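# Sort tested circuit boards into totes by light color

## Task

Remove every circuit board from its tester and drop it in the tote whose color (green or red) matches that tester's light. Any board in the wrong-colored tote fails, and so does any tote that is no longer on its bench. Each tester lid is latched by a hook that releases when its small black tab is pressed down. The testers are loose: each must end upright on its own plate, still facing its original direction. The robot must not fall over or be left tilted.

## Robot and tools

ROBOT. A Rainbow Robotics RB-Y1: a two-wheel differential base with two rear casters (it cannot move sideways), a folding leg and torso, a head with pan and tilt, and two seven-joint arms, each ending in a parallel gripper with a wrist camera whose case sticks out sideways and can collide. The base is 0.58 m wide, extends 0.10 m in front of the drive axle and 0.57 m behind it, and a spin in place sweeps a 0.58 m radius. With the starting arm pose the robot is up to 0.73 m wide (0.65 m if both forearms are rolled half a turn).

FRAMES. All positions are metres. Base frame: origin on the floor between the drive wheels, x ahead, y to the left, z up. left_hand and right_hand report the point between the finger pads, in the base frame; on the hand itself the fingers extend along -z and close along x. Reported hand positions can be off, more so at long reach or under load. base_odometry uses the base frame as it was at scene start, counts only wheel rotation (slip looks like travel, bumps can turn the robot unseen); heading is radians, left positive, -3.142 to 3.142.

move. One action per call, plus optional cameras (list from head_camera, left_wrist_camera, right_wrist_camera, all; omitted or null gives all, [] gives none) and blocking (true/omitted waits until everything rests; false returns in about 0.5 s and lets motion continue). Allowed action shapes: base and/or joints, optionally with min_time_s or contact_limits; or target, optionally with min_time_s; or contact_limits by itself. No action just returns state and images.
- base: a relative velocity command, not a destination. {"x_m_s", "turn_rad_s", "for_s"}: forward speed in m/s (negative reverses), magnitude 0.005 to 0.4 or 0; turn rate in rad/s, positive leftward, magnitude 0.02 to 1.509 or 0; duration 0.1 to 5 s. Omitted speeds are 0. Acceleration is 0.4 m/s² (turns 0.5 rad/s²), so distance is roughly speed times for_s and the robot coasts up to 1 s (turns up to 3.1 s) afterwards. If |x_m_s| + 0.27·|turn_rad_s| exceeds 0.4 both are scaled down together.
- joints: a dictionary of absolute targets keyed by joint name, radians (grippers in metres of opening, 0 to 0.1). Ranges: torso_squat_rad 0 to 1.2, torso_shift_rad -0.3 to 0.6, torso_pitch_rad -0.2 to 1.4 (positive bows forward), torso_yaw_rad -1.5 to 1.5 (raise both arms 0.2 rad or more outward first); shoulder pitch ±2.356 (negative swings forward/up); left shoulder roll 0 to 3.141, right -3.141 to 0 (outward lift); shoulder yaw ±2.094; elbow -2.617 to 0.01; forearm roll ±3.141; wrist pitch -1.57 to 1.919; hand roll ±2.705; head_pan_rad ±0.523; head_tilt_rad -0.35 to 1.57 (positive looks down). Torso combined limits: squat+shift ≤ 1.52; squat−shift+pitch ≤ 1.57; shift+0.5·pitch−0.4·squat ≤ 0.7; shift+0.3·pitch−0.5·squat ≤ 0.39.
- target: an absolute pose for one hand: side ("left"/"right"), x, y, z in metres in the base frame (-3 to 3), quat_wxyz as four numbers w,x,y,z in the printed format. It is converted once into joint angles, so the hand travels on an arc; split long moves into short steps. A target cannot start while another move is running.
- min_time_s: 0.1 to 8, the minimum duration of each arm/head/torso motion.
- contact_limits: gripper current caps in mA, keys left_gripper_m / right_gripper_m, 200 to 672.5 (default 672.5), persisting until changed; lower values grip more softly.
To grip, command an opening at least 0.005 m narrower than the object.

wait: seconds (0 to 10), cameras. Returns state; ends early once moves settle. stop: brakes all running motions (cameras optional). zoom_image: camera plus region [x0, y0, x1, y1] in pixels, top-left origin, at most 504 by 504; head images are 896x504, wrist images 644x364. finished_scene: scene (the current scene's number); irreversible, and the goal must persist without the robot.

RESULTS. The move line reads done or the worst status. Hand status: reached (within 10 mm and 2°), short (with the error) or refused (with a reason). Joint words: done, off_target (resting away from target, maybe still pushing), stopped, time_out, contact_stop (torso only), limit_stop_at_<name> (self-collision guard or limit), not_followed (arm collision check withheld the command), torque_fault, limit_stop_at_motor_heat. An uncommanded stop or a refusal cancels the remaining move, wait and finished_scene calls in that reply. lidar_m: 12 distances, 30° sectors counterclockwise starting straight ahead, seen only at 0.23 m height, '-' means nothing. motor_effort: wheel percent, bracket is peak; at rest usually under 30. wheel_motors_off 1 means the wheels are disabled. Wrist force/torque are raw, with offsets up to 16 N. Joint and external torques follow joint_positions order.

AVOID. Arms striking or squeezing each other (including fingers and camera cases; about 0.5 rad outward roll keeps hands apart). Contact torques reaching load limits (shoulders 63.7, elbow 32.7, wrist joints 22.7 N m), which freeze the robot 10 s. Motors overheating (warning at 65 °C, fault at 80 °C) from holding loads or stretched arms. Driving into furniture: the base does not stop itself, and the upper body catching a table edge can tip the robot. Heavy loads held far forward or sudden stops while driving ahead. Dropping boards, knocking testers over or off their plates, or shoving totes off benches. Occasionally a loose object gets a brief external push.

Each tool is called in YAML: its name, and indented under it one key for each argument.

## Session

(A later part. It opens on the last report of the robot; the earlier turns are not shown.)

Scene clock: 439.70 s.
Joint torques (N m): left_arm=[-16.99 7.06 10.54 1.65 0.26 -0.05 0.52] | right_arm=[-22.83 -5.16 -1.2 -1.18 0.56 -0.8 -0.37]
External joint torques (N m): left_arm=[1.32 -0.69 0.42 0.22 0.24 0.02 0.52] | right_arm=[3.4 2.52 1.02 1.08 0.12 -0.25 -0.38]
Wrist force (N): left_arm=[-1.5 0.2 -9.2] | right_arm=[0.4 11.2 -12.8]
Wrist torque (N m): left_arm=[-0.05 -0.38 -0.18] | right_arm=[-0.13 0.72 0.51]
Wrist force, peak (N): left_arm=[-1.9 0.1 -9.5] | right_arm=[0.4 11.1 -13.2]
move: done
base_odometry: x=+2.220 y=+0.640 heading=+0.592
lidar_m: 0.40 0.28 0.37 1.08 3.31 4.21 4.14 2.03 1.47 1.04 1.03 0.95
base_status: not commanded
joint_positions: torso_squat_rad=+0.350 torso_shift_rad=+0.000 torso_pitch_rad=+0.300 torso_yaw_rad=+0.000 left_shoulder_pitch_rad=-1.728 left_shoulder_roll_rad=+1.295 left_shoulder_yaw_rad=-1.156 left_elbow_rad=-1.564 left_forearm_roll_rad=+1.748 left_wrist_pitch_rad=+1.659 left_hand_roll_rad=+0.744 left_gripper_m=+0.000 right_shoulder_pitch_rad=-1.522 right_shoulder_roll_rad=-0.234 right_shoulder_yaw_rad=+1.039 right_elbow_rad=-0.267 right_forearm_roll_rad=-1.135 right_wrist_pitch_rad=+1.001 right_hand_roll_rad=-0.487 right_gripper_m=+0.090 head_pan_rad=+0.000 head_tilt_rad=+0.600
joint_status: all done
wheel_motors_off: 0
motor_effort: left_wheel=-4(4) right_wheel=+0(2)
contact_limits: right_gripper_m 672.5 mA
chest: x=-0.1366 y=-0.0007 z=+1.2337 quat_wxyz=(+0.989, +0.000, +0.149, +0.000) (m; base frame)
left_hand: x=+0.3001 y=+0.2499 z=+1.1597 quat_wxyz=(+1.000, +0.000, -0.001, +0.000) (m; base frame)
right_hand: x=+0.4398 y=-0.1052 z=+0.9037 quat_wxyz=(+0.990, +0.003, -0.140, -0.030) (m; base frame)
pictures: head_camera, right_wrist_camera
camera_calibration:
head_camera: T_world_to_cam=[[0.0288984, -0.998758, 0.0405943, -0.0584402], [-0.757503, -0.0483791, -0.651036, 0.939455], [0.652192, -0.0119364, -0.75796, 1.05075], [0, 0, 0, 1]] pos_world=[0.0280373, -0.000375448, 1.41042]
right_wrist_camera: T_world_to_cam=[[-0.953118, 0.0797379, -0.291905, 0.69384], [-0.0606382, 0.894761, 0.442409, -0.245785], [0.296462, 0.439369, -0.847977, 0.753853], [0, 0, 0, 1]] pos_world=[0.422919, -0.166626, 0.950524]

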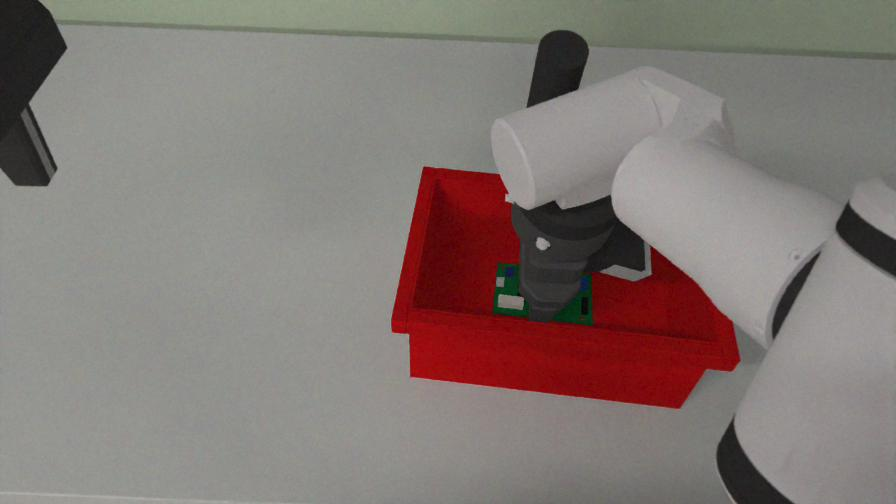

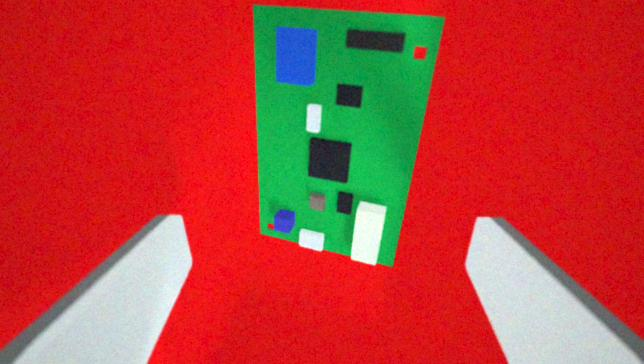

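move:
  target: {"side":"right","x":0.439,"y":-0.108,"z":0.97,"quat_wxyz":[0.996,0,-0.09,-0.03]}
  cameras: []

move:
  target: {"side":"right","x":0.43,"y":-0.12,"z":1.1,"quat_wxyz":[0.998,0,-0.06,0]}
  cameras: []

move:
  target: {"side":"right","x":0.3,"y":-0.25,"z":1.16,"quat_wxyz":[1,0,0,0]}
  cameras: ["head_camera"]

move:
  base: {"x_m_s":-0.35,"for_s":2}
  joints: {"right_gripper_m":0.036}
  cameras: []

Scene clock: 448.50 s.
Joint torques (N m): left_arm=[-17.06 7.04 10.43 1.6 0.29 -0.05 0.54] | right_arm=[-23.56 -7.88 -3.2 -1.79 -0.01 -0.65 0.06]
External joint torques (N m): left_arm=[1.25 -0.71 0.31 0.17 0.26 0.02 0.54] | right_arm=[3.58 0.77 -0.9 0.69 -0.4 -0.27 0.05]
Wrist force (N): left_arm=[-1.7 0.4 -9.6] | right_arm=[0.9 10.9 -13.0]
Wrist torque (N m): left_arm=[-0.09 -0.40 -0.17] | right_arm=[-0.08 0.74 0.52]
Wrist force, peak (N): left_arm=[-1.6 -0.2 -9.6] | right_arm=[-0.4 11.2 -14.1]
move: done
base_odometry: x=+2.220 y=+0.640 heading=+0.592
lidar_m: 0.40 0.28 0.37 1.09 3.30 4.21 4.13 2.02 1.47 1.04 1.03 0.95
base_status: not commanded
joint_positions: torso_squat_rad=+0.350 torso_shift_rad=+0.000 torso_pitch_rad=+0.300 torso_yaw_rad=+0.000 left_shoulder_pitch_rad=-1.728 left_shoulder_roll_rad=+1.295 left_shoulder_yaw_rad=-1.156 left_elbow_rad=-1.564 left_forearm_roll_rad=+1.748 left_wrist_pitch_rad=+1.659 left_hand_roll_rad=+0.744 left_gripper_m=+0.000 right_shoulder_pitch_rad=-1.650 right_shoulder_roll_rad=-0.283 right_shoulder_yaw_rad=+0.994 right_elbow_rad=-0.267 right_forearm_roll_rad=-1.193 right_wrist_pitch_rad=+1.229 right_hand_roll_rad=-0.433 right_gripper_m=+0.090 head_pan_rad=+0.000 head_tilt_rad=+0.600
joint_status: all done
wheel_motors_off: 0
motor_effort: left_wheel=-2(4) right_wheel=+0(2)
contact_limits: right_gripper_m 672.5 mA
chest: x=-0.1366 y=-0.0007 z=+1.2337 quat_wxyz=(+0.989, +0.000, +0.149, +0.000) (m; base frame)
left_hand: x=+0.3000 y=+0.2499 z=+1.1597 quat_wxyz=(+1.000, +0.000, -0.001, +0.000) (m; base frame)
right_hand: x=+0.4398 y=-0.1077 z=+0.9701 quat_wxyz=(+0.995, +0.000, -0.091, -0.030) (m; base frame)
right_hand_status: reached (checked arc, planned for 0.4 s): 1 mm and 0.2 deg off.
pictures: none
No camera images: "cameras" was empty.

Scene clock: 449.87 s.
Joint torques (N m): left_arm=[-17.15 7.05 10.7 1.54 0.24 -0.04 0.47] | right_arm=[-23.53 -7.48 -5.6 -2.26 -0.03 -0.51 -0.12]
External joint torques (N m): left_arm=[1.16 -0.7 0.57 0.11 0.21 0.03 0.47] | right_arm=[3.87 1.94 -0.55 0.32 -0.4 -0.27 -0.13]
Wrist force (N): left_arm=[-1.9 0.0 -9.1] | right_arm=[1.4 10.7 -12.8]
Wrist torque (N m): left_arm=[-0.06 -0.42 -0.17] | right_arm=[-0.05 0.76 0.51]
Wrist force, peak (N): left_arm=[-1.4 0.0 -9.7] | right_arm=[0.2 11.1 -14.5]
move: done
base_odometry: x=+2.220 y=+0.640 heading=+0.592
lidar_m: 0.41 0.28 0.37 1.09 3.31 4.21 4.13 2.02 1.47 1.04 1.03 0.95
base_status: not commanded
joint_positions: torso_squat_rad=+0.350 torso_shift_rad=+0.000 torso_pitch_rad=+0.300 torso_yaw_rad=+0.000 left_shoulder_pitch_rad=-1.728 left_shoulder_roll_rad=+1.295 left_shoulder_yaw_rad=-1.156 left_elbow_rad=-1.564 left_forearm_roll_rad=+1.748 left_wrist_pitch_rad=+1.659 left_hand_roll_rad=+0.744 left_gripper_m=+0.000 right_shoulder_pitch_rad=-1.789 right_shoulder_roll_rad=-0.506 right_shoulder_yaw_rad=+0.943 right_elbow_rad=-0.578 right_forearm_roll_rad=-1.256 right_wrist_pitch_rad=+1.593 right_hand_roll_rad=-0.479 right_gripper_m=+0.090 head_pan_rad=+0.000 head_tilt_rad=+0.600
joint_status: all done
wheel_motors_off: 0
motor_effort: left_wheel=-1(4) right_wheel=+1(4)
contact_limits: right_gripper_m 672.5 mA
chest: x=-0.1367 y=-0.0007 z=+1.2337 quat_wxyz=(+0.989, +0.000, +0.149, +0.000) (m; base frame)
left_hand: x=+0.3000 y=+0.2499 z=+1.1597 quat_wxyz=(+1.000, +0.000, -0.001, +0.000) (m; base frame)
right_hand: x=+0.4298 y=-0.1202 z=+1.1004 quat_wxyz=(+0.998, -0.001, -0.055, +0.000) (m; base frame)
right_hand_status: reached (checked arc, planned for 0.6 s): 1 mm and 0.6 deg off.
pictures: none
No camera images: "cameras" was empty.

Scene clock: 451.53 s.
Joint torques (N m): left_arm=[-17.05 7.06 10.43 1.56 0.25 -0.07 0.43] | right_arm=[-17.7 -7.69 -9.17 0.29 0.1 -0.19 -0.01]
External joint torques (N m): left_arm=[1.26 -0.7 0.31 0.13 0.23 0 0.43] | right_arm=[2.3 1.9 1.32 -0.22 -0.14 -0.18 -0.01]
Wrist force (N): left_arm=[-1.4 0.0 -9.2] | right_arm=[2.6 10.9 -13.0]
Wrist torque (N m): left_arm=[-0.04 -0.36 -0.17] | right_arm=[-0.08 0.89 0.53]
Wrist force, peak (N): left_arm=[-1.6 -0.1 -9.5] | right_arm=[1.5 11.3 -14.0]
move: done
base_odometry: x=+2.220 y=+0.640 heading=+0.592
lidar_m: 0.41 0.28 0.37 1.08 3.31 4.21 4.13 2.02 1.47 1.04 1.04 0.95
base_status: not commanded
joint_positions: torso_squat_rad=+0.350 torso_shift_rad=+0.000 torso_pitch_rad=+0.300 torso_yaw_rad=+0.000 left_shoulder_pitch_rad=-1.728 left_shoulder_roll_rad=+1.295 left_shoulder_yaw_rad=-1.156 left_elbow_rad=-1.564 left_forearm_roll_rad=+1.748 left_wrist_pitch_rad=+1.659 left_hand_roll_rad=+0.744 left_gripper_m=+0.000 right_shoulder_pitch_rad=-1.608 right_shoulder_roll_rad=-1.247 right_shoulder_yaw_rad=+0.964 right_elbow_rad=-1.560 right_forearm_roll_rad=-1.663 right_wrist_pitch_rad=+1.756 right_hand_roll_rad=-0.758 right_gripper_m=+0.090 head_pan_rad=+0.000 head_tilt_rad=+0.600
joint_status: all done
wheel_motors_off: 0
motor_effort: left_wheel=-1(3) right_wheel=+3(5)
contact_limits: right_gripper_m 672.5 mA
chest: x=-0.1367 y=-0.0008 z=+1.2337 quat_wxyz=(+0.989, +0.000, +0.149, +0.000) (m; base frame)
left_hand: x=+0.3000 y=+0.2499 z=+1.1598 quat_wxyz=(+1.000, +0.000, -0.001, +0.000) (m; base frame)
right_hand: x=+0.3001 y=-0.2500 z=+1.1604 quat_wxyz=(+1.000, +0.000, +0.000, +0.000) (m; base frame)
right_hand_status: reached (checked arc, planned for 1.3 s): 0 mm and 0.0 deg off.
pictures: head_camera
camera_calibration:
head_camera: T_world_to_cam=[[0.028893, -0.998758, 0.0405987, -0.0585473], [-0.757411, -0.0483795, -0.651143, 0.939588], [0.652298, -0.0119365, -0.757868, 1.05076], [0, 0, 0, 1]] pos_world=[0.0279371, -0.000475447, 1.41052]

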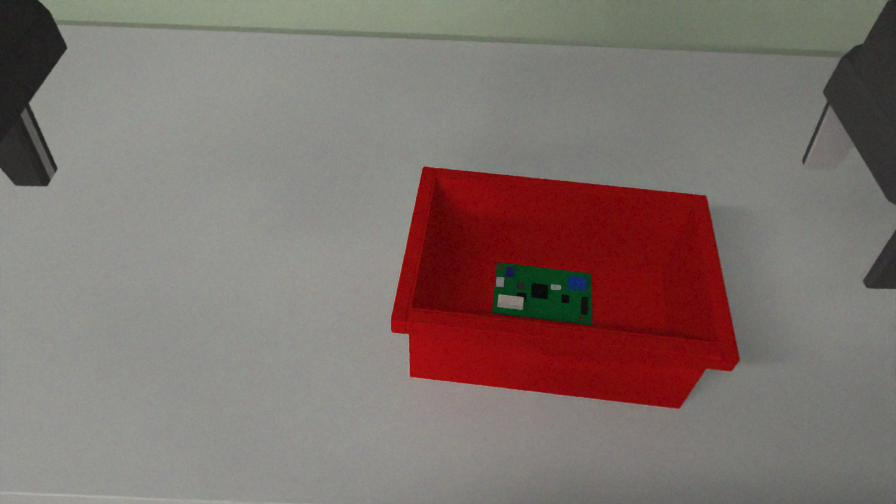

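Scene clock: 455.00 s.
Joint torques (N m): left_arm=[-17.17 6.88 10.46 1.55 0.22 -0.06 0.52] | right_arm=[-17.74 -8.19 -9.28 0.54 -0.01 -0.19 -0.01]
External joint torques (N m): left_arm=[1.14 -0.88 0.34 0.12 0.2 0.01 0.52] | right_arm=[2.25 1.4 1.22 0.03 -0.26 -0.17 -0.01]
Wrist force (N): left_arm=[-1.6 0.2 -9.1] | right_arm=[2.2 11.0 -12.9]
Wrist torque (N m): left_arm=[-0.05 -0.39 -0.18] | right_arm=[-0.09 0.84 0.51]
Wrist force, peak (N): left_arm=[-1.5 0.1 -9.6] | right_arm=[2.4 11.1 -13.5]
move: done
base_odometry: x=+1.639 y=+0.249 heading=+0.592
lidar_m: 0.96 0.99 1.41 3.19 3.33 3.48 3.43 2.04 1.47 1.42 1.36 1.42
base_status: done (sent for 2 of 2 s)
joint_positions: torso_squat_rad=+0.350 torso_shift_rad=+0.000 torso_pitch_rad=+0.300 torso_yaw_rad=+0.000 left_shoulder_pitch_rad=-1.728 left_shoulder_roll_rad=+1.295 left_shoulder_yaw_rad=-1.156 left_elbow_rad=-1.564 left_forearm_roll_rad=+1.748 left_wrist_pitch_rad=+1.659 left_hand_roll_rad=+0.744 left_gripper_m=+0.000 right_shoulder_pitch_rad=-1.608 right_shoulder_roll_rad=-1.247 right_shoulder_yaw_rad=+0.964 right_elbow_rad=-1.560 right_forearm_roll_rad=-1.663 right_wrist_pitch_rad=+1.756 right_hand_roll_rad=-0.758 right_gripper_m=+0.036 head_pan_rad=+0.000 head_tilt_rad=+0.600
joint_status: all done
wheel_motors_off: 0
motor_effort: left_wheel=-1(26) right_wheel=+5(30)
contact_limits: right_gripper_m 672.5 mA
chest: x=-0.1367 y=-0.0008 z=+1.2337 quat_wxyz=(+0.989, +0.000, +0.149, +0.000) (m; base frame)
left_hand: x=+0.3000 y=+0.2499 z=+1.1597 quat_wxyz=(+1.000, +0.000, -0.001, +0.000) (m; base frame)
right_hand: x=+0.3001 y=-0.2500 z=+1.1604 quat_wxyz=(+1.000, +0.000, +0.000, +0.000) (m; base frame)
pictures: none
No camera images: "cameras" was empty.

move:
  base: {"turn_rad_s":0.8,"for_s":3.187}
  cameras: ["head_camera"]

move:
  base: {"x_m_s":0.4,"for_s":5}
  cameras: []

move:
  base: {"x_m_s":0.35,"for_s":3.77}
  joints: {"head_tilt_rad":0.35}
  cameras: []

move:
  base: {"turn_rad_s":0.5,"for_s":1.2}
  cameras: ["head_camera"]

Scene clock: 468.20 s.
Joint torques (N m): left_arm=[-17.11 7.04 10.56 1.53 0.28 -0.02 0.53] | right_arm=[-17.62 -8.3 -9.35 0.48 0.09 -0.18 0]
External joint torques (N m): left_arm=[1.2 -0.72 0.44 0.11 0.26 0.05 0.53] | right_arm=[2.38 1.28 1.14 -0.02 -0.16 -0.16 0]
Wrist force (N): left_arm=[-1.9 0.5 -8.9] | right_arm=[2.2 11.0 -12.9]
Wrist torque (N m): left_arm=[-0.10 -0.41 -0.19] | right_arm=[-0.10 0.84 0.53]
Wrist force, peak (N): left_arm=[-1.9 0.2 -9.6] | right_arm=[2.4 11.2 -13.5]
move: done
base_odometry: x=+1.639 y=+0.249 heading=-3.132
lidar_m: 3.55 3.43 2.16 1.48 1.39 1.42 1.36 1.00 1.01 1.44 2.82 3.28
base_status: done (sent for 3.2 of 3.2 s)
joint_positions: torso_squat_rad=+0.350 torso_shift_rad=+0.000 torso_pitch_rad=+0.300 torso_yaw_rad=+0.000 left_shoulder_pitch_rad=-1.728 left_shoulder_roll_rad=+1.295 left_shoulder_yaw_rad=-1.156 left_elbow_rad=-1.564 left_forearm_roll_rad=+1.748 left_wrist_pitch_rad=+1.659 left_hand_roll_rad=+0.744 left_gripper_m=+0.000 right_shoulder_pitch_rad=-1.608 right_shoulder_roll_rad=-1.247 right_shoulder_yaw_rad=+0.964 right_elbow_rad=-1.560 right_forearm_roll_rad=-1.663 right_wrist_pitch_rad=+1.756 right_hand_roll_rad=-0.758 right_gripper_m=+0.036 head_pan_rad=+0.000 head_tilt_rad=+0.600
joint_status: not commanded
wheel_motors_off: 0
motor_effort: left_wheel=+0(24) right_wheel=+4(25)
contact_limits: right_gripper_m 672.5 mA
chest: x=-0.1367 y=-0.0007 z=+1.2337 quat_wxyz=(+0.989, +0.000, +0.149, +0.000) (m; base frame)
left_hand: x=+0.3000 y=+0.2499 z=+1.1597 quat_wxyz=(+1.000, +0.000, -0.001, +0.000) (m; base frame)
right_hand: x=+0.3001 y=-0.2500 z=+1.1604 quat_wxyz=(+1.000, +0.000, +0.000, +0.000) (m; base frame)
pictures: head_camera
camera_calibration:
head_camera: T_world_to_cam=[[0.0288908, -0.998758, 0.0405968, -0.0584448], [-0.757411, -0.0483766, -0.651143, 0.939593], [0.652298, -0.0119365, -0.757868, 1.05076], [0, 0, 0, 1]] pos_world=[0.0279371, -0.000375457, 1.41052]

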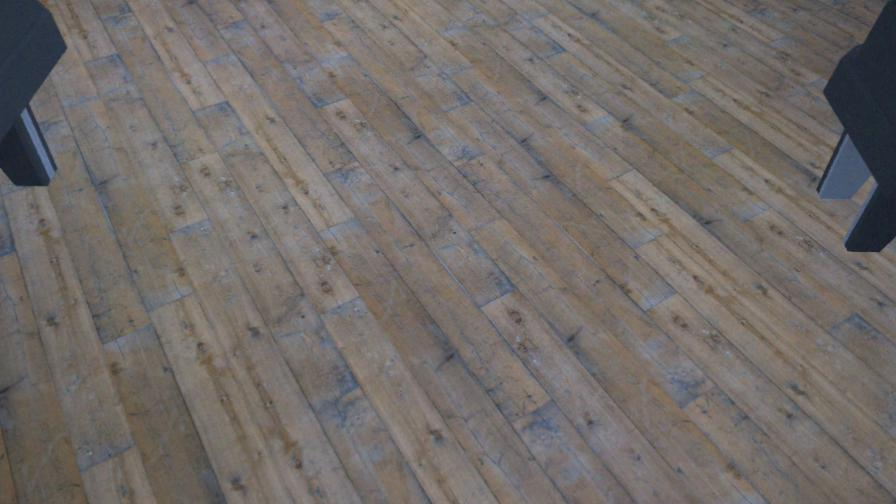

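Scene clock: 474.67 s.
Joint torques (N m): left_arm=[-17.28 7.11 10.5 1.55 0.26 -0.14 0.5] | right_arm=[-17.75 -8.12 -9.24 0.43 0.07 -0.16 -0.07]
External joint torques (N m): left_arm=[1.03 -0.65 0.38 0.12 0.23 -0.07 0.5] | right_arm=[2.24 1.47 1.26 -0.08 -0.18 -0.14 -0.07]
Wrist force (N): left_arm=[-1.7 0.1 -9.4] | right_arm=[2.5 11.0 -13.3]
Wrist torque (N m): left_arm=[-0.07 -0.40 -0.18] | right_arm=[-0.07 0.87 0.52]
Wrist force, peak (N): left_arm=[-1.8 0.2 -9.6] | right_arm=[2.4 11.2 -13.4]
move: done
base_odometry: x=-0.361 y=+0.229 heading=-3.132
lidar_m: 2.39 1.65 1.77 2.35 2.52 2.57 2.81 2.61 2.83 2.22 2.08 2.13
base_status: done (sent for 5 of 5 s)
joint_positions: torso_squat_rad=+0.350 torso_shift_rad=+0.000 torso_pitch_rad=+0.300 torso_yaw_rad=+0.000 left_shoulder_pitch_rad=-1.728 left_shoulder_roll_rad=+1.295 left_shoulder_yaw_rad=-1.156 left_elbow_rad=-1.564 left_forearm_roll_rad=+1.748 left_wrist_pitch_rad=+1.659 left_hand_roll_rad=+0.744 left_gripper_m=+0.000 right_shoulder_pitch_rad=-1.608 right_shoulder_roll_rad=-1.247 right_shoulder_yaw_rad=+0.964 right_elbow_rad=-1.560 right_forearm_roll_rad=-1.663 right_wrist_pitch_rad=+1.756 right_hand_roll_rad=-0.758 right_gripper_m=+0.036 head_pan_rad=+0.000 head_tilt_rad=+0.600
joint_status: not commanded
wheel_motors_off: 0
motor_effort: left_wheel=+0(28) right_wheel=-2(27)
contact_limits: right_gripper_m 672.5 mA
chest: x=-0.1366 y=-0.0007 z=+1.2337 quat_wxyz=(+0.989, +0.000, +0.149, +0.000) (m; base frame)
left_hand: x=+0.3000 y=+0.2499 z=+1.1597 quat_wxyz=(+1.000, +0.000, -0.001, +0.000) (m; base frame)
right_hand: x=+0.3001 y=-0.2500 z=+1.1603 quat_wxyz=(+1.000, +0.000, +0.000, +0.000) (m; base frame)
pictures: none
No camera images: "cameras" was empty.

Scene clock: 479.77 s.
Joint torques (N m): left_arm=[-16.97 7 10.58 1.59 0.2 -0.09 0.45] | right_arm=[-17.93 -8.17 -9.33 0.51 0.09 -0.21 0.03]
External joint torques (N m): left_arm=[1.34 -0.76 0.46 0.16 0.18 -0.02 0.45] | right_arm=[2.07 1.42 1.17 0 -0.16 -0.19 0.03]
Wrist force (N): left_arm=[-1.7 0.5 -9.3] | right_arm=[2.5 11.0 -13.5]
Wrist torque (N m): left_arm=[-0.10 -0.41 -0.18] | right_arm=[-0.07 0.89 0.51]
Wrist force, peak (N): left_arm=[-1.8 -0.2 -9.6] | right_arm=[2.6 11.3 -13.4]
move: done
base_odometry: x=-1.679 y=+0.216 heading=-3.131
lidar_m: 1.25 0.93 0.64 0.80 2.37 3.33 3.97 3.71 2.12 1.43 1.35 1.12
base_status: done (sent for 3.77 of 3.77 s)
joint_positions: torso_squat_rad=+0.350 torso_shift_rad=+0.000 torso_pitch_rad=+0.300 torso_yaw_rad=+0.000 left_shoulder_pitch_rad=-1.728 left_shoulder_roll_rad=+1.295 left_shoulder_yaw_rad=-1.156 left_elbow_rad=-1.564 left_forearm_roll_rad=+1.748 left_wrist_pitch_rad=+1.659 left_hand_roll_rad=+0.744 left_gripper_m=+0.000 right_shoulder_pitch_rad=-1.608 right_shoulder_roll_rad=-1.247 right_shoulder_yaw_rad=+0.964 right_elbow_rad=-1.560 right_forearm_roll_rad=-1.663 right_wrist_pitch_rad=+1.756 right_hand_roll_rad=-0.758 right_gripper_m=+0.036 head_pan_rad=+0.000 head_tilt_rad=+0.350
joint_status: all done
wheel_motors_off: 0
motor_effort: left_wheel=+1(26) right_wheel=-4(21)
contact_limits: right_gripper_m 672.5 mA
chest: x=-0.1366 y=-0.0007 z=+1.2337 quat_wxyz=(+0.989, +0.000, +0.149, +0.000) (m; base frame)
left_hand: x=+0.3000 y=+0.2499 z=+1.1597 quat_wxyz=(+1.000, +0.000, -0.001, +0.000) (m; base frame)
right_hand: x=+0.3001 y=-0.2500 z=+1.1603 quat_wxyz=(+1.000, +0.000, +0.000, +0.000) (m; base frame)
pictures: none
No camera images: "cameras" was empty.

Scene clock: 482.27 s.
Joint torques (N m): left_arm=[-17.09 7.03 10.75 1.43 0.19 -0.09 0.53] | right_arm=[-17.67 -8.28 -9.42 0.57 0.03 -0.22 0.05]
External joint torques (N m): left_arm=[1.22 -0.73 0.63 0 0.17 -0.02 0.53] | right_arm=[2.33 1.3 1.07 0.06 -0.21 -0.21 0.05]
Wrist force (N): left_arm=[-1.8 0.3 -9.3] | right_arm=[2.2 11.1 -13.2]
Wrist torque (N m): left_arm=[-0.08 -0.41 -0.17] | right_arm=[-0.12 0.83 0.53]
Wrist force, peak (N): left_arm=[-1.6 -0.1 -9.7] | right_arm=[2.3 11.1 -13.4]
move: done
base_odometry: x=-1.679 y=+0.216 heading=-2.532
lidar_m: 0.65 0.63 0.87 2.61 3.38 3.86 3.68 1.94 1.42 1.37 1.11 1.33
base_status: done (sent for 1.2 of 1.2 s)
joint_positions: torso_squat_rad=+0.350 torso_shift_rad=+0.000 torso_pitch_rad=+0.300 torso_yaw_rad=+0.000 left_shoulder_pitch_rad=-1.728 left_shoulder_roll_rad=+1.295 left_shoulder_yaw_rad=-1.156 left_elbow_rad=-1.564 left_forearm_roll_rad=+1.748 left_wrist_pitch_rad=+1.659 left_hand_roll_rad=+0.744 left_gripper_m=+0.000 right_shoulder_pitch_rad=-1.608 right_shoulder_roll_rad=-1.247 right_shoulder_yaw_rad=+0.964 right_elbow_rad=-1.560 right_forearm_roll_rad=-1.663 right_wrist_pitch_rad=+1.756 right_hand_roll_rad=-0.758 right_gripper_m=+0.036 head_pan_rad=+0.000 head_tilt_rad=+0.350
joint_status: not commanded
wheel_motors_off: 0
motor_effort: left_wheel=+1(26) right_wheel=+2(25)
contact_limits: right_gripper_m 672.5 mA
chest: x=-0.1366 y=-0.0007 z=+1.2337 quat_wxyz=(+0.989, +0.000, +0.149, +0.000) (m; base frame)
left_hand: x=+0.3000 y=+0.2499 z=+1.1597 quat_wxyz=(+1.000, +0.000, -0.001, +0.000) (m; base frame)
right_hand: x=+0.3001 y=-0.2500 z=+1.1603 quat_wxyz=(+1.000, +0.000, +0.000, +0.000) (m; base frame)
pictures: head_camera
camera_calibration:
head_camera: T_world_to_cam=[[0.0177317, -0.99876, 0.0465152, -0.0674533], [-0.572845, -0.048278, -0.818241, 1.18707], [0.819472, -0.0121372, -0.57299, 0.797903], [0, 0, 0, 1]] pos_world=[0.0273413, -0.000376148, 1.43163]

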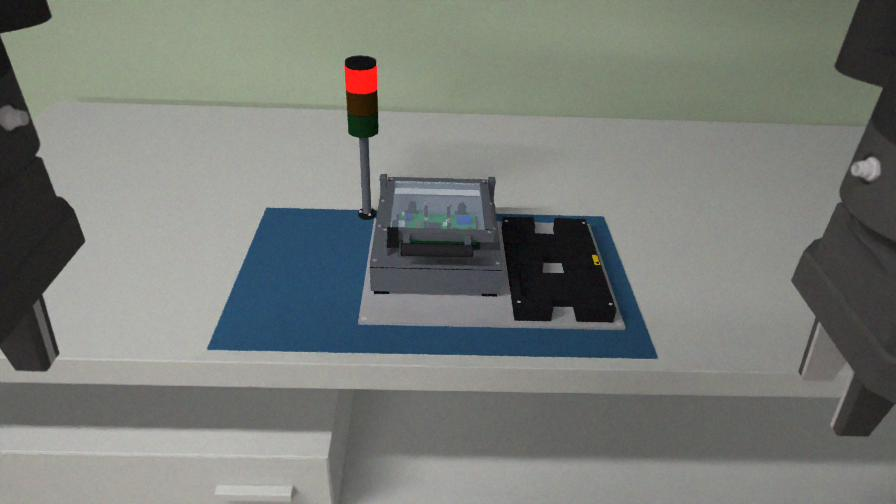

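move:
  base: {"turn_rad_s":0.3,"for_s":0.93}
  cameras: []

move:
  base: {"x_m_s":0.2,"for_s":2.05}
  cameras: []

move:
  base: {"turn_rad_s":-0.3,"for_s":0.73}
  joints: {"head_tilt_rad":0.6}
  cameras: ["head_camera"]

Scene clock: 510.33 s.
Joint torques (N m): left_arm=[-17.2 7.11 10.67 1.5 0.22 -0.12 0.43] | right_arm=[-17.71 -8.06 -9.46 0.57 0.17 -0.23 -0.06]
External joint torques (N m): left_arm=[1.11 -0.65 0.55 0.07 0.19 -0.05 0.43] | right_arm=[2.29 1.53 1.03 0.06 -0.08 -0.22 -0.06]
Wrist force (N): left_arm=[-1.6 0.1 -9.3] | right_arm=[2.0 11.2 -13.3]
Wrist torque (N m): left_arm=[-0.05 -0.38 -0.17] | right_arm=[-0.09 0.81 0.52]
Wrist force, peak (N): left_arm=[-1.9 0.1 -9.5] | right_arm=[2.3 11.2 -13.4]
move: done
base_odometry: x=-1.679 y=+0.216 heading=-2.252
lidar_m: 0.64 0.71 1.32 3.27 3.81 3.75 2.68 1.58 1.37 1.38 1.11 1.28
base_status: done (sent for 0.93 of 0.93 s)
joint_positions: torso_squat_rad=+0.350 torso_shift_rad=+0.000 torso_pitch_rad=+0.300 torso_yaw_rad=+0.000 left_shoulder_pitch_rad=-1.728 left_shoulder_roll_rad=+1.295 left_shoulder_yaw_rad=-1.156 left_elbow_rad=-1.564 left_forearm_roll_rad=+1.748 left_wrist_pitch_rad=+1.659 left_hand_roll_rad=+0.744 left_gripper_m=+0.000 right_shoulder_pitch_rad=-1.608 right_shoulder_roll_rad=-1.247 right_shoulder_yaw_rad=+0.964 right_elbow_rad=-1.560 right_forearm_roll_rad=-1.663 right_wrist_pitch_rad=+1.756 right_hand_roll_rad=-0.758 right_gripper_m=+0.036 head_pan_rad=+0.000 head_tilt_rad=+0.350
joint_status: not commanded
wheel_motors_off: 0
motor_effort: left_wheel=+0(19) right_wheel=+4(23)
contact_limits: right_gripper_m 672.5 mA
chest: x=-0.1366 y=-0.0007 z=+1.2337 quat_wxyz=(+0.989, +0.000, +0.149, +0.000) (m; base frame)
left_hand: x=+0.3000 y=+0.2499 z=+1.1597 quat_wxyz=(+1.000, +0.000, -0.001, +0.000) (m; base frame)
right_hand: x=+0.3001 y=-0.2499 z=+1.1603 quat_wxyz=(+1.000, +0.000, +0.000, +0.000) (m; base frame)
pictures: none
No camera images: "cameras" was empty.

Scene clock: 513.20 s.
Joint torques (N m): left_arm=[-17.01 7.08 10.5 1.54 0.23 -0.08 0.41] | right_arm=[-17.96 -8.2 -9.41 0.5 0 -0.1 0.09]
External joint torques (N m): left_arm=[1.3 -0.67 0.37 0.11 0.21 -0.01 0.41] | right_arm=[2.03 1.39 1.09 -0.01 -0.24 -0.08 0.09]
Wrist force (N): left_arm=[-1.7 0.2 -9.4] | right_arm=[1.9 11.3 -13.0]
Wrist torque (N m): left_arm=[-0.07 -0.39 -0.16] | right_arm=[-0.11 0.79 0.52]
Wrist force, peak (N): left_arm=[-1.6 0.1 -9.7] | right_arm=[2.6 10.9 -13.5]
move: done
base_odometry: x=-1.939 y=-0.105 heading=-2.252
lidar_m: 0.23 0.25 0.44 3.16 3.68 4.12 2.90 1.71 1.49 1.08 1.02 0.90
base_status: done (sent for 2.07 of 2.07 s)
joint_positions: torso_squat_rad=+0.350 torso_shift_rad=+0.000 torso_pitch_rad=+0.300 torso_yaw_rad=+0.000 left_shoulder_pitch_rad=-1.728 left_shoulder_roll_rad=+1.295 left_shoulder_yaw_rad=-1.156 left_elbow_rad=-1.564 left_forearm_roll_rad=+1.748 left_wrist_pitch_rad=+1.659 left_hand_roll_rad=+0.744 left_gripper_m=+0.000 right_shoulder_pitch_rad=-1.608 right_shoulder_roll_rad=-1.247 right_shoulder_yaw_rad=+0.964 right_elbow_rad=-1.560 right_forearm_roll_rad=-1.663 right_wrist_pitch_rad=+1.756 right_hand_roll_rad=-0.758 right_gripper_m=+0.036 head_pan_rad=+0.000 head_tilt_rad=+0.350
joint_status: not commanded
wheel_motors_off: 0
motor_effort: left_wheel=+0(25) right_wheel=-2(30)
contact_limits: right_gripper_m 672.5 mA
chest: x=-0.1366 y=-0.0007 z=+1.2337 quat_wxyz=(+0.989, +0.000, +0.149, +0.000) (m; base frame)
left_hand: x=+0.3001 y=+0.2499 z=+1.1596 quat_wxyz=(+1.000, +0.000, -0.001, +0.000) (m; base frame)
right_hand: x=+0.3001 y=-0.2499 z=+1.1603 quat_wxyz=(+1.000, +0.000, +0.000, +0.000) (m; base frame)
pictures: none
No camera images: "cameras" was empty.

Scene clock: 514.83 s.
Joint torques (N m): left_arm=[-17.23 7.16 10.58 1.53 0.21 -0.08 0.49] | right_arm=[-18.02 -8.25 -9.33 0.55 0.06 -0.14 0.05]
External joint torques (N m): left_arm=[1.08 -0.59 0.46 0.1 0.19 -0.01 0.49] | right_arm=[1.97 1.34 1.16 0.04 -0.19 -0.12 0.06]
Wrist force (N): left_arm=[-1.6 0.1 -9.3] | right_arm=[2.2 11.0 -13.0]
Wrist torque (N m): left_arm=[-0.06 -0.40 -0.17] | right_arm=[-0.08 0.84 0.50]
Wrist force, peak (N): left_arm=[-1.6 0.1 -9.5] | right_arm=[2.6 11.2 -13.4]
move: done
base_odometry: x=-1.939 y=-0.105 heading=-2.472
lidar_m: 0.23 0.23 0.33 2.19 3.33 4.20 4.10 1.98 1.52 1.09 1.12 0.93
base_status: done (sent for 0.73 of 0.73 s)
joint_positions: torso_squat_rad=+0.350 torso_shift_rad=+0.000 torso_pitch_rad=+0.300 torso_yaw_rad=+0.000 left_shoulder_pitch_rad=-1.728 left_shoulder_roll_rad=+1.295 left_shoulder_yaw_rad=-1.156 left_elbow_rad=-1.564 left_forearm_roll_rad=+1.748 left_wrist_pitch_rad=+1.659 left_hand_roll_rad=+0.744 left_gripper_m=+0.000 right_shoulder_pitch_rad=-1.608 right_shoulder_roll_rad=-1.247 right_shoulder_yaw_rad=+0.964 right_elbow_rad=-1.560 right_forearm_roll_rad=-1.663 right_wrist_pitch_rad=+1.756 right_hand_roll_rad=-0.758 right_gripper_m=+0.036 head_pan_rad=+0.000 head_tilt_rad=+0.600
joint_status: all done
wheel_motors_off: 0
motor_effort: left_wheel=+0(24) right_wheel=-2(24)
contact_limits: right_gripper_m 672.5 mA
chest: x=-0.1366 y=-0.0007 z=+1.2337 quat_wxyz=(+0.989, +0.000, +0.149, +0.000) (m; base frame)
left_hand: x=+0.3001 y=+0.2499 z=+1.1597 quat_wxyz=(+1.000, +0.000, -0.001, +0.000) (m; base frame)
right_hand: x=+0.3001 y=-0.2499 z=+1.1603 quat_wxyz=(+1.000, +0.000, +0.000, +0.000) (m; base frame)
pictures: head_camera
camera_calibration:
head_camera: T_world_to_cam=[[0.0289745, -0.998753, 0.0406588, -0.058537], [-0.7575, -0.0484789, -0.651033, 0.939515], [0.652192, -0.0119356, -0.75796, 1.05083], [0, 0, 0, 1]] pos_world=[0.0280371, -0.000375083, 1.41052]

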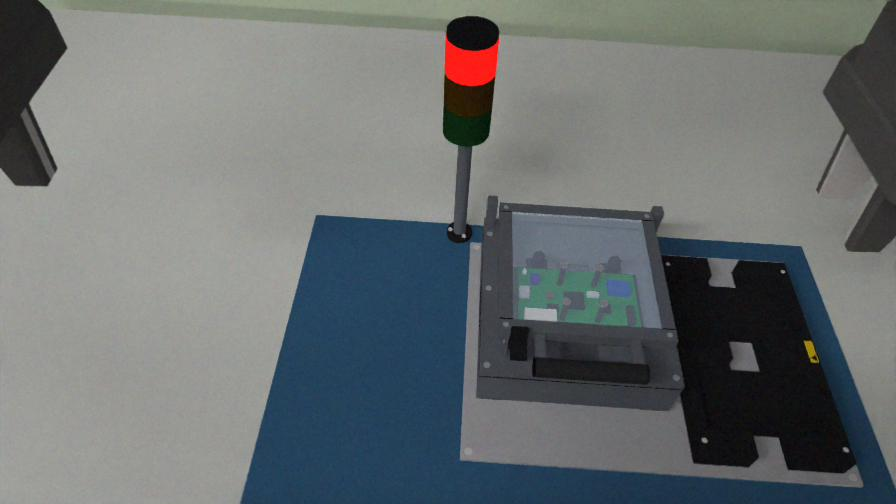

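move:
  base: {"turn_rad_s":0.2,"for_s":0.5}
  cameras: []

move:
  base: {"x_m_s":-0.2,"for_s":1.55}
  cameras: []

move:
  base: {"turn_rad_s":-0.2,"for_s":0.67}
  cameras: []

move:
  base: {"x_m_s":0.2,"for_s":1.47}
  cameras: ["head_camera"]

Scene clock: 529.93 s.
Joint torques (N m): left_arm=[-17.13 7.01 10.52 1.5 0.25 -0.14 0.43] | right_arm=[-17.94 -7.95 -9.25 0.6 0.18 -0.21 -0.09]
External joint torques (N m): left_arm=[1.18 -0.75 0.4 0.08 0.23 -0.07 0.43] | right_arm=[2.05 1.64 1.25 0.09 -0.06 -0.2 -0.09]
Wrist force (N): left_arm=[-1.6 0.2 -9.4] | right_arm=[2.0 10.9 -13.3]
Wrist torque (N m): left_arm=[-0.07 -0.38 -0.16] | right_arm=[-0.08 0.81 0.51]
Wrist force, peak (N): left_arm=[-1.7 0.3 -9.8] | right_arm=[2.1 11.2 -13.7]
move: done
base_odometry: x=-1.939 y=-0.105 heading=-2.372
lidar_m: 0.22 0.24 0.37 2.71 3.46 4.13 3.60 1.84 1.50 1.09 1.12 0.91
base_status: done (sent for 0.5 of 0.5 s)
joint_positions: torso_squat_rad=+0.350 torso_shift_rad=+0.000 torso_pitch_rad=+0.300 torso_yaw_rad=+0.000 left_shoulder_pitch_rad=-1.728 left_shoulder_roll_rad=+1.295 left_shoulder_yaw_rad=-1.156 left_elbow_rad=-1.564 left_forearm_roll_rad=+1.748 left_wrist_pitch_rad=+1.659 left_hand_roll_rad=+0.744 left_gripper_m=+0.000 right_shoulder_pitch_rad=-1.608 right_shoulder_roll_rad=-1.247 right_shoulder_yaw_rad=+0.964 right_elbow_rad=-1.560 right_forearm_roll_rad=-1.663 right_wrist_pitch_rad=+1.756 right_hand_roll_rad=-0.758 right_gripper_m=+0.036 head_pan_rad=+0.000 head_tilt_rad=+0.600
joint_status: not commanded
wheel_motors_off: 0
motor_effort: left_wheel=-1(18) right_wheel=+3(15)
contact_limits: right_gripper_m 672.5 mA
chest: x=-0.1366 y=-0.0007 z=+1.2337 quat_wxyz=(+0.989, +0.000, +0.149, +0.000) (m; base frame)
left_hand: x=+0.3001 y=+0.2499 z=+1.1597 quat_wxyz=(+1.000, +0.000, -0.001, +0.000) (m; base frame)
right_hand: x=+0.3001 y=-0.2499 z=+1.1603 quat_wxyz=(+1.000, +0.000, +0.000, +0.000) (m; base frame)
pictures: none
No camera images: "cameras" was empty.

Scene clock: 532.37 s.
Joint torques (N m): left_arm=[-17.02 6.78 10.4 1.58 0.2 -0.11 0.45] | right_arm=[-17.77 -8.44 -9.41 0.42 0.23 -0.16 -0.03]
External joint torques (N m): left_arm=[1.29 -0.98 0.28 0.15 0.18 -0.04 0.45] | right_arm=[2.23 1.14 1.08 -0.09 -0.02 -0.14 -0.03]
Wrist force (N): left_arm=[-1.6 0.2 -9.6] | right_arm=[2.5 10.8 -13.1]
Wrist torque (N m): left_arm=[-0.07 -0.38 -0.18] | right_arm=[-0.07 0.88 0.52]
Wrist force, peak (N): left_arm=[-1.7 0.1 -9.6] | right_arm=[2.1 11.1 -13.6]
move: done
base_odometry: x=-1.714 y=+0.113 heading=-2.373
lidar_m: 0.54 0.57 0.83 3.19 3.52 3.83 3.51 1.79 1.45 1.43 1.12 1.20
base_status: done (sent for 1.57 of 1.57 s)
joint_positions: torso_squat_rad=+0.350 torso_shift_rad=+0.000 torso_pitch_rad=+0.300 torso_yaw_rad=+0.000 left_shoulder_pitch_rad=-1.728 left_shoulder_roll_rad=+1.295 left_shoulder_yaw_rad=-1.156 left_elbow_rad=-1.564 left_forearm_roll_rad=+1.748 left_wrist_pitch_rad=+1.659 left_hand_roll_rad=+0.744 left_gripper_m=+0.000 right_shoulder_pitch_rad=-1.608 right_shoulder_roll_rad=-1.247 right_shoulder_yaw_rad=+0.964 right_elbow_rad=-1.560 right_forearm_roll_rad=-1.663 right_wrist_pitch_rad=+1.756 right_hand_roll_rad=-0.758 right_gripper_m=+0.036 head_pan_rad=+0.000 head_tilt_rad=+0.600
joint_status: not commanded
wheel_motors_off: 0
motor_effort: left_wheel=-6(29) right_wheel=+8(23)
contact_limits: right_gripper_m 672.5 mA
chest: x=-0.1367 y=-0.0007 z=+1.2337 quat_wxyz=(+0.989, +0.000, +0.149, +0.000) (m; base frame)
left_hand: x=+0.3000 y=+0.2499 z=+1.1597 quat_wxyz=(+1.000, +0.000, -0.001, +0.000) (m; base frame)
right_hand: x=+0.3000 y=-0.2499 z=+1.1604 quat_wxyz=(+1.000, +0.000, +0.000, +0.000) (m; base frame)
pictures: none
No camera images: "cameras" was empty.

Scene clock: 533.73 s.
Joint torques (N m): left_arm=[-17.14 6.89 10.56 1.57 0.28 -0.04 0.43] | right_arm=[-18.06 -8.15 -9.18 0.43 0.15 -0.18 0.05]
External joint torques (N m): left_arm=[1.18 -0.87 0.44 0.15 0.25 0.03 0.43] | right_arm=[1.94 1.45 1.31 -0.08 -0.1 -0.16 0.05]
Wrist force (N): left_arm=[-1.8 0.1 -9.3] | right_arm=[2.0 11.1 -13.1]
Wrist torque (N m): left_arm=[-0.06 -0.39 -0.19] | right_arm=[-0.10 0.83 0.51]
Wrist force, peak (N): left_arm=[-1.8 0.1 -9.5] | right_arm=[2.2 11.1 -13.4]
move: done
base_odometry: x=-1.714 y=+0.113 heading=-2.506
lidar_m: 0.54 0.55 0.75 2.53 3.34 3.91 3.78 1.98 1.48 1.44 1.12 1.23
base_status: done (sent for 0.67 of 0.67 s)
joint_positions: torso_squat_rad=+0.350 torso_shift_rad=+0.000 torso_pitch_rad=+0.300 torso_yaw_rad=+0.000 left_shoulder_pitch_rad=-1.728 left_shoulder_roll_rad=+1.295 left_shoulder_yaw_rad=-1.156 left_elbow_rad=-1.564 left_forearm_roll_rad=+1.748 left_wrist_pitch_rad=+1.659 left_hand_roll_rad=+0.744 left_gripper_m=+0.000 right_shoulder_pitch_rad=-1.608 right_shoulder_roll_rad=-1.247 right_shoulder_yaw_rad=+0.964 right_elbow_rad=-1.560 right_forearm_roll_rad=-1.663 right_wrist_pitch_rad=+1.756 right_hand_roll_rad=-0.758 right_gripper_m=+0.036 head_pan_rad=+0.000 head_tilt_rad=+0.600
joint_status: not commanded
wheel_motors_off: 0
motor_effort: left_wheel=+2(26) right_wheel=+0(20)
contact_limits: right_gripper_m 672.5 mA
chest: x=-0.1367 y=-0.0007 z=+1.2337 quat_wxyz=(+0.989, +0.000, +0.149, +0.000) (m; base frame)
left_hand: x=+0.3000 y=+0.2499 z=+1.1597 quat_wxyz=(+1.000, +0.000, -0.001, +0.000) (m; base frame)
right_hand: x=+0.3000 y=-0.2499 z=+1.1604 quat_wxyz=(+1.000, +0.000, +0.000, +0.000) (m; base frame)
pictures: none
No camera images: "cameras" was empty.

Scene clock: 536.00 s.
Joint torques (N m): left_arm=[-17.13 7.29 10.43 1.54 0.31 -0.15 0.46] | right_arm=[-17.96 -8.16 -9.21 0.46 0.21 -0.11 0.04]
External joint torques (N m): left_arm=[1.18 -0.47 0.31 0.11 0.29 -0.08 0.46] | right_arm=[2.04 1.43 1.28 -0.05 -0.03 -0.1 0.04]
Wrist force (N): left_arm=[-1.8 -0.1 -9.2] | right_arm=[2.2 10.9 -13.3]
Wrist torque (N m): left_arm=[-0.03 -0.41 -0.19] | right_arm=[-0.06 0.84 0.52]
Wrist force, peak (N): left_arm=[-1.7 0.1 -9.6] | right_arm=[2.4 11.3 -13.5]
move: done
base_odometry: x=-1.950 y=-0.061 heading=-2.506
lidar_m: 0.36 0.25 0.34 1.12 3.33 4.20 4.07 1.99 1.49 1.05 1.03 0.92
base_status: done (sent for 1.47 of 1.47 s)
joint_positions: torso_squat_rad=+0.350 torso_shift_rad=+0.000 torso_pitch_rad=+0.300 torso_yaw_rad=+0.000 left_shoulder_pitch_rad=-1.728 left_shoulder_roll_rad=+1.295 left_shoulder_yaw_rad=-1.156 left_elbow_rad=-1.564 left_forearm_roll_rad=+1.748 left_wrist_pitch_rad=+1.659 left_hand_roll_rad=+0.744 left_gripper_m=+0.000 right_shoulder_pitch_rad=-1.608 right_shoulder_roll_rad=-1.247 right_shoulder_yaw_rad=+0.964 right_elbow_rad=-1.560 right_forearm_roll_rad=-1.663 right_wrist_pitch_rad=+1.756 right_hand_roll_rad=-0.758 right_gripper_m=+0.036 head_pan_rad=+0.000 head_tilt_rad=+0.600
joint_status: not commanded
wheel_motors_off: 0
motor_effort: left_wheel=-1(32) right_wheel=+0(25)
contact_limits: right_gripper_m 672.5 mA
chest: x=-0.1366 y=-0.0007 z=+1.2337 quat_wxyz=(+0.989, +0.000, +0.149, +0.000) (m; base frame)
left_hand: x=+0.3001 y=+0.2499 z=+1.1596 quat_wxyz=(+1.000, +0.000, -0.001, +0.000) (m; base frame)
right_hand: x=+0.3002 y=-0.2499 z=+1.1603 quat_wxyz=(+1.000, +0.000, +0.000, +0.000) (m; base frame)
pictures: head_camera
camera_calibration:
head_camera: T_world_to_cam=[[0.028975, -0.998753, 0.0406547, -0.0585272], [-0.757549, -0.0484757, -0.650975, 0.93937], [0.652134, -0.0119359, -0.758009, 1.05082], [0, 0, 0, 1]] pos_world=[0.0280372, -0.000375095, 1.41042]

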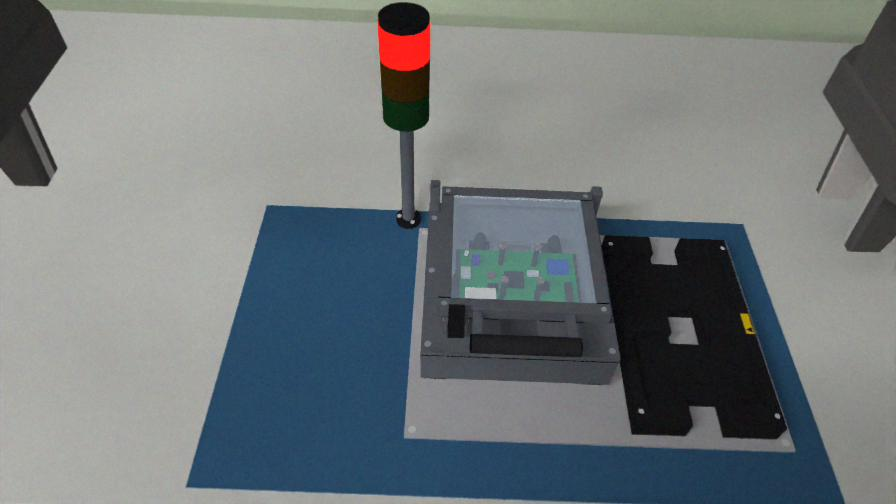

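move:
  target: {"side":"left","x":0.33,"y":0.02,"z":1.05,"quat_wxyz":[1,0,0,0]}
  cameras: []

move:
  target: {"side":"left","x":0.319,"y":-0.008,"z":1.01,"quat_wxyz":[1,0,0,0]}
  cameras: []

move:
  target: {"side":"left","x":0.316,"y":-0.012,"z":0.99,"quat_wxyz":[1,0,0,0]}
  cameras: ["head_camera","left_wrist_camera"]

zoom_image:
  camera: "head_camera"
  region: [400, 280, 640, 415]

Scene clock: 549.03 s.
Joint torques (N m): left_arm=[-22.57 7.73 8.13 0.96 0.24 -0.06 -0.08] | right_arm=[-18.12 -8.27 -9.38 0.56 0.04 -0.13 -0.08]
External joint torques (N m): left_arm=[0.5 0.18 -0.68 1.01 0.21 -0.01 -0.08] | right_arm=[1.88 1.32 1.11 0.06 -0.21 -0.11 -0.08]
Wrist force (N): left_arm=[-2.0 0.2 -9.1] | right_arm=[2.2 11.3 -13.0]
Wrist torque (N m): left_arm=[-0.10 -0.43 -0.21] | right_arm=[-0.12 0.83 0.53]
Wrist force, peak (N): left_arm=[-1.6 -0.6 -9.8] | right_arm=[2.3 11.2 -13.4]
move: done
base_odometry: x=-1.950 y=-0.061 heading=-2.506
lidar_m: 0.36 0.26 0.34 1.12 3.34 4.20 4.08 1.99 1.48 1.05 1.04 0.92
base_status: not commanded
joint_positions: torso_squat_rad=+0.350 torso_shift_rad=+0.000 torso_pitch_rad=+0.300 torso_yaw_rad=+0.000 left_shoulder_pitch_rad=-1.778 left_shoulder_roll_rad=+0.536 left_shoulder_yaw_rad=-1.272 left_elbow_rad=-1.099 left_forearm_roll_rad=+1.555 left_wrist_pitch_rad=+1.507 left_hand_roll_rad=+0.995 left_gripper_m=+0.000 right_shoulder_pitch_rad=-1.608 right_shoulder_roll_rad=-1.247 right_shoulder_yaw_rad=+0.964 right_elbow_rad=-1.560 right_forearm_roll_rad=-1.663 right_wrist_pitch_rad=+1.756 right_hand_roll_rad=-0.758 right_gripper_m=+0.036 head_pan_rad=+0.000 head_tilt_rad=+0.600
joint_status: all done
wheel_motors_off: 0
motor_effort: left_wheel=-1(2) right_wheel=+0(3)
contact_limits: right_gripper_m 672.5 mA
chest: x=-0.1366 y=-0.0007 z=+1.2337 quat_wxyz=(+0.989, +0.000, +0.149, +0.000) (m; base frame)
left_hand: x=+0.3298 y=+0.0199 z=+1.0501 quat_wxyz=(+1.000, +0.000, +0.000, +0.000) (m; base frame)
left_hand_status: reached (checked arc, planned for 1.1 s): 0 mm and 0.1 deg off.
right_hand: x=+0.3001 y=-0.2500 z=+1.1603 quat_wxyz=(+1.000, +0.000, +0.000, +0.000) (m; base frame)
pictures: none
No camera images: "cameras" was empty.

Scene clock: 550.13 s.
Joint torques (N m): left_arm=[-21.82 7.17 8.1 0.69 0.18 -0.11 0.11] | right_arm=[-17.92 -8.41 -9.57 0.69 0.07 -0.12 0]
External joint torques (N m): left_arm=[1.02 0.16 -0.34 1.04 0.14 -0.05 0.11] | right_arm=[2.08 1.18 0.92 0.18 -0.18 -0.11 0]
Wrist force (N): left_arm=[-1.6 0.0 -9.2] | right_arm=[2.4 11.1 -13.0]
Wrist torque (N m): left_arm=[-0.05 -0.37 -0.21] | right_arm=[-0.10 0.87 0.51]
Wrist force, peak (N): left_arm=[-1.6 0.1 -10.5] | right_arm=[2.5 11.3 -13.4]
move: done
base_odometry: x=-1.950 y=-0.061 heading=-2.506
lidar_m: 0.35 0.25 0.33 1.11 3.33 4.19 4.08 2.00 1.49 1.05 1.04 0.93
base_status: not commanded
joint_positions: torso_squat_rad=+0.350 torso_shift_rad=+0.000 torso_pitch_rad=+0.300 torso_yaw_rad=+0.000 left_shoulder_pitch_rad=-1.737 left_shoulder_roll_rad=+0.430 left_shoulder_yaw_rad=-1.307 left_elbow_rad=-1.042 left_forearm_roll_rad=+1.511 left_wrist_pitch_rad=+1.439 left_hand_roll_rad=+1.031 left_gripper_m=+0.000 right_shoulder_pitch_rad=-1.608 right_shoulder_roll_rad=-1.247 right_shoulder_yaw_rad=+0.964 right_elbow_rad=-1.560 right_forearm_roll_rad=-1.663 right_wrist_pitch_rad=+1.756 right_hand_roll_rad=-0.758 right_gripper_m=+0.036 head_pan_rad=+0.000 head_tilt_rad=+0.600
joint_status: all done
wheel_motors_off: 0
motor_effort: left_wheel=-1(2) right_wheel=+1(3)
contact_limits: right_gripper_m 672.5 mA
chest: x=-0.1366 y=-0.0007 z=+1.2337 quat_wxyz=(+0.989, +0.000, +0.149, +0.000) (m; base frame)
left_hand: x=+0.3187 y=-0.0079 z=+1.0102 quat_wxyz=(+1.000, +0.000, -0.001, +0.000) (m; base frame)
left_hand_status: reached (checked arc, planned for 0.4 s): 0 mm and 0.1 deg off.
right_hand: x=+0.3001 y=-0.2499 z=+1.1603 quat_wxyz=(+1.000, +0.000, +0.000, +0.000) (m; base frame)
pictures: none
No camera images: "cameras" was empty.

Scene clock: 550.97 s.
Joint torques (N m): left_arm=[-21.64 6.23 7.78 0.46 0.16 -0.15 0.06] | right_arm=[-17.91 -8.39 -9.67 0.75 0.09 -0.09 -0.04]
External joint torques (N m): left_arm=[1.1 -0.49 -0.44 0.94 0.12 -0.1 0.06] | right_arm=[2.09 1.2 0.82 0.24 -0.16 -0.08 -0.04]
Wrist force (N): left_arm=[-1.9 0.1 -8.9] | right_arm=[2.2 11.1 -13.0]
Wrist torque (N m): left_arm=[-0.06 -0.43 -0.21] | right_arm=[-0.09 0.84 0.53]
Wrist force, peak (N): left_arm=[-1.7 0.6 -10.8] | right_arm=[2.2 11.3 -13.3]
move: done
base_odometry: x=-1.950 y=-0.061 heading=-2.506
lidar_m: 0.35 0.25 0.33 1.13 3.34 4.20 4.07 2.00 1.50 1.05 1.04 0.92
base_status: not commanded
joint_positions: torso_squat_rad=+0.350 torso_shift_rad=+0.000 torso_pitch_rad=+0.300 torso_yaw_rad=+0.000 left_shoulder_pitch_rad=-1.709 left_shoulder_roll_rad=+0.398 left_shoulder_yaw_rad=-1.324 left_elbow_rad=-1.012 left_forearm_roll_rad=+1.492 left_wrist_pitch_rad=+1.406 left_hand_roll_rad=+1.028 left_gripper_m=+0.000 right_shoulder_pitch_rad=-1.608 right_shoulder_roll_rad=-1.247 right_shoulder_yaw_rad=+0.964 right_elbow_rad=-1.560 right_forearm_roll_rad=-1.663 right_wrist_pitch_rad=+1.756 right_hand_roll_rad=-0.758 right_gripper_m=+0.036 head_pan_rad=+0.000 head_tilt_rad=+0.600
joint_status: all done
wheel_motors_off: 0
motor_effort: left_wheel=-3(3) right_wheel=+2(3)
contact_limits: right_gripper_m 672.5 mA
chest: x=-0.1366 y=-0.0007 z=+1.2337 quat_wxyz=(+0.989, +0.000, +0.149, +0.000) (m; base frame)
left_hand: x=+0.3160 y=-0.0120 z=+0.9901 quat_wxyz=(+1.000, +0.000, +0.000, +0.000) (m; base frame)
left_hand_status: reached (checked arc, planned for 0.2 s): 0 mm and 0.0 deg off.
right_hand: x=+0.3001 y=-0.2499 z=+1.1603 quat_wxyz=(+1.000, +0.000, +0.000, +0.000) (m; base frame)
pictures: head_camera, left_wrist_camera
camera_calibration:
head_camera: T_world_to_cam=[[0.0289696, -0.998753, 0.0406591, -0.0585345], [-0.757458, -0.0484761, -0.651082, 0.939507], [0.652241, -0.011936, -0.757918, 1.05083], [0, 0, 0, 1]] pos_world=[0.0279371, -0.000375094, 1.41052]
left_wrist_camera: T_world_to_cam=[[0.999806, 0.0153706, -0.0123298, -0.304845], [0.019436, -0.872256, 0.488664, -0.466158], [-0.00324367, -0.488809, -0.872385, 0.927923], [0, 0, 0, 1]] pos_world=[0.316856, 0.0516535, 1.03354]

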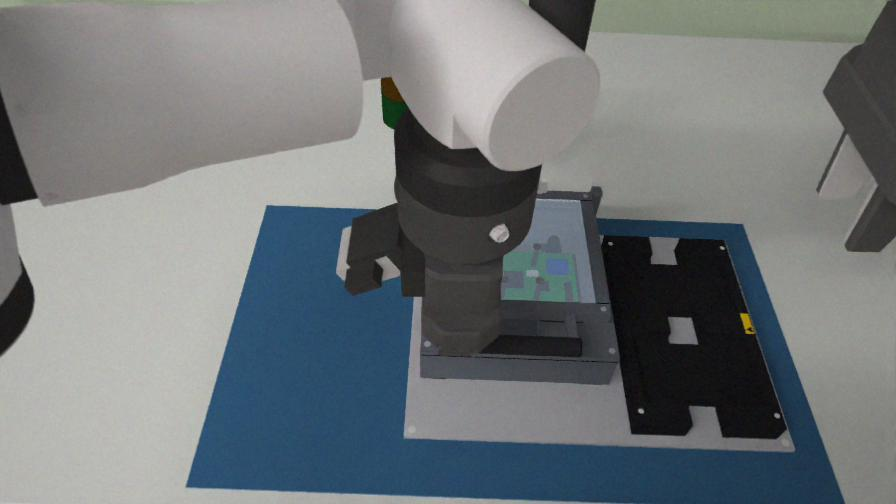

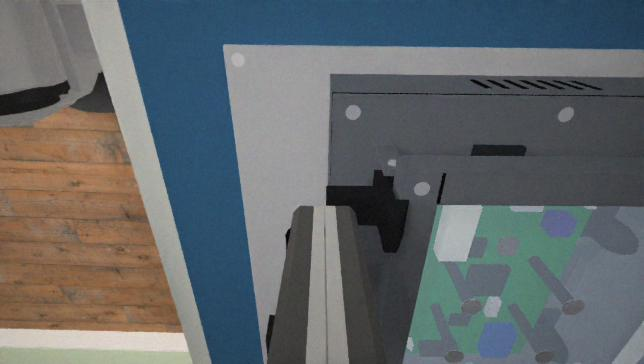

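Scaled by 2.100 from the camera's 896x504 image, which has a finer 1280x720 frame.

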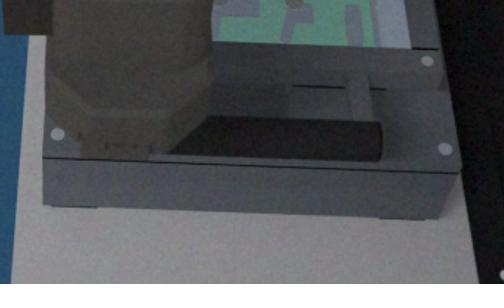

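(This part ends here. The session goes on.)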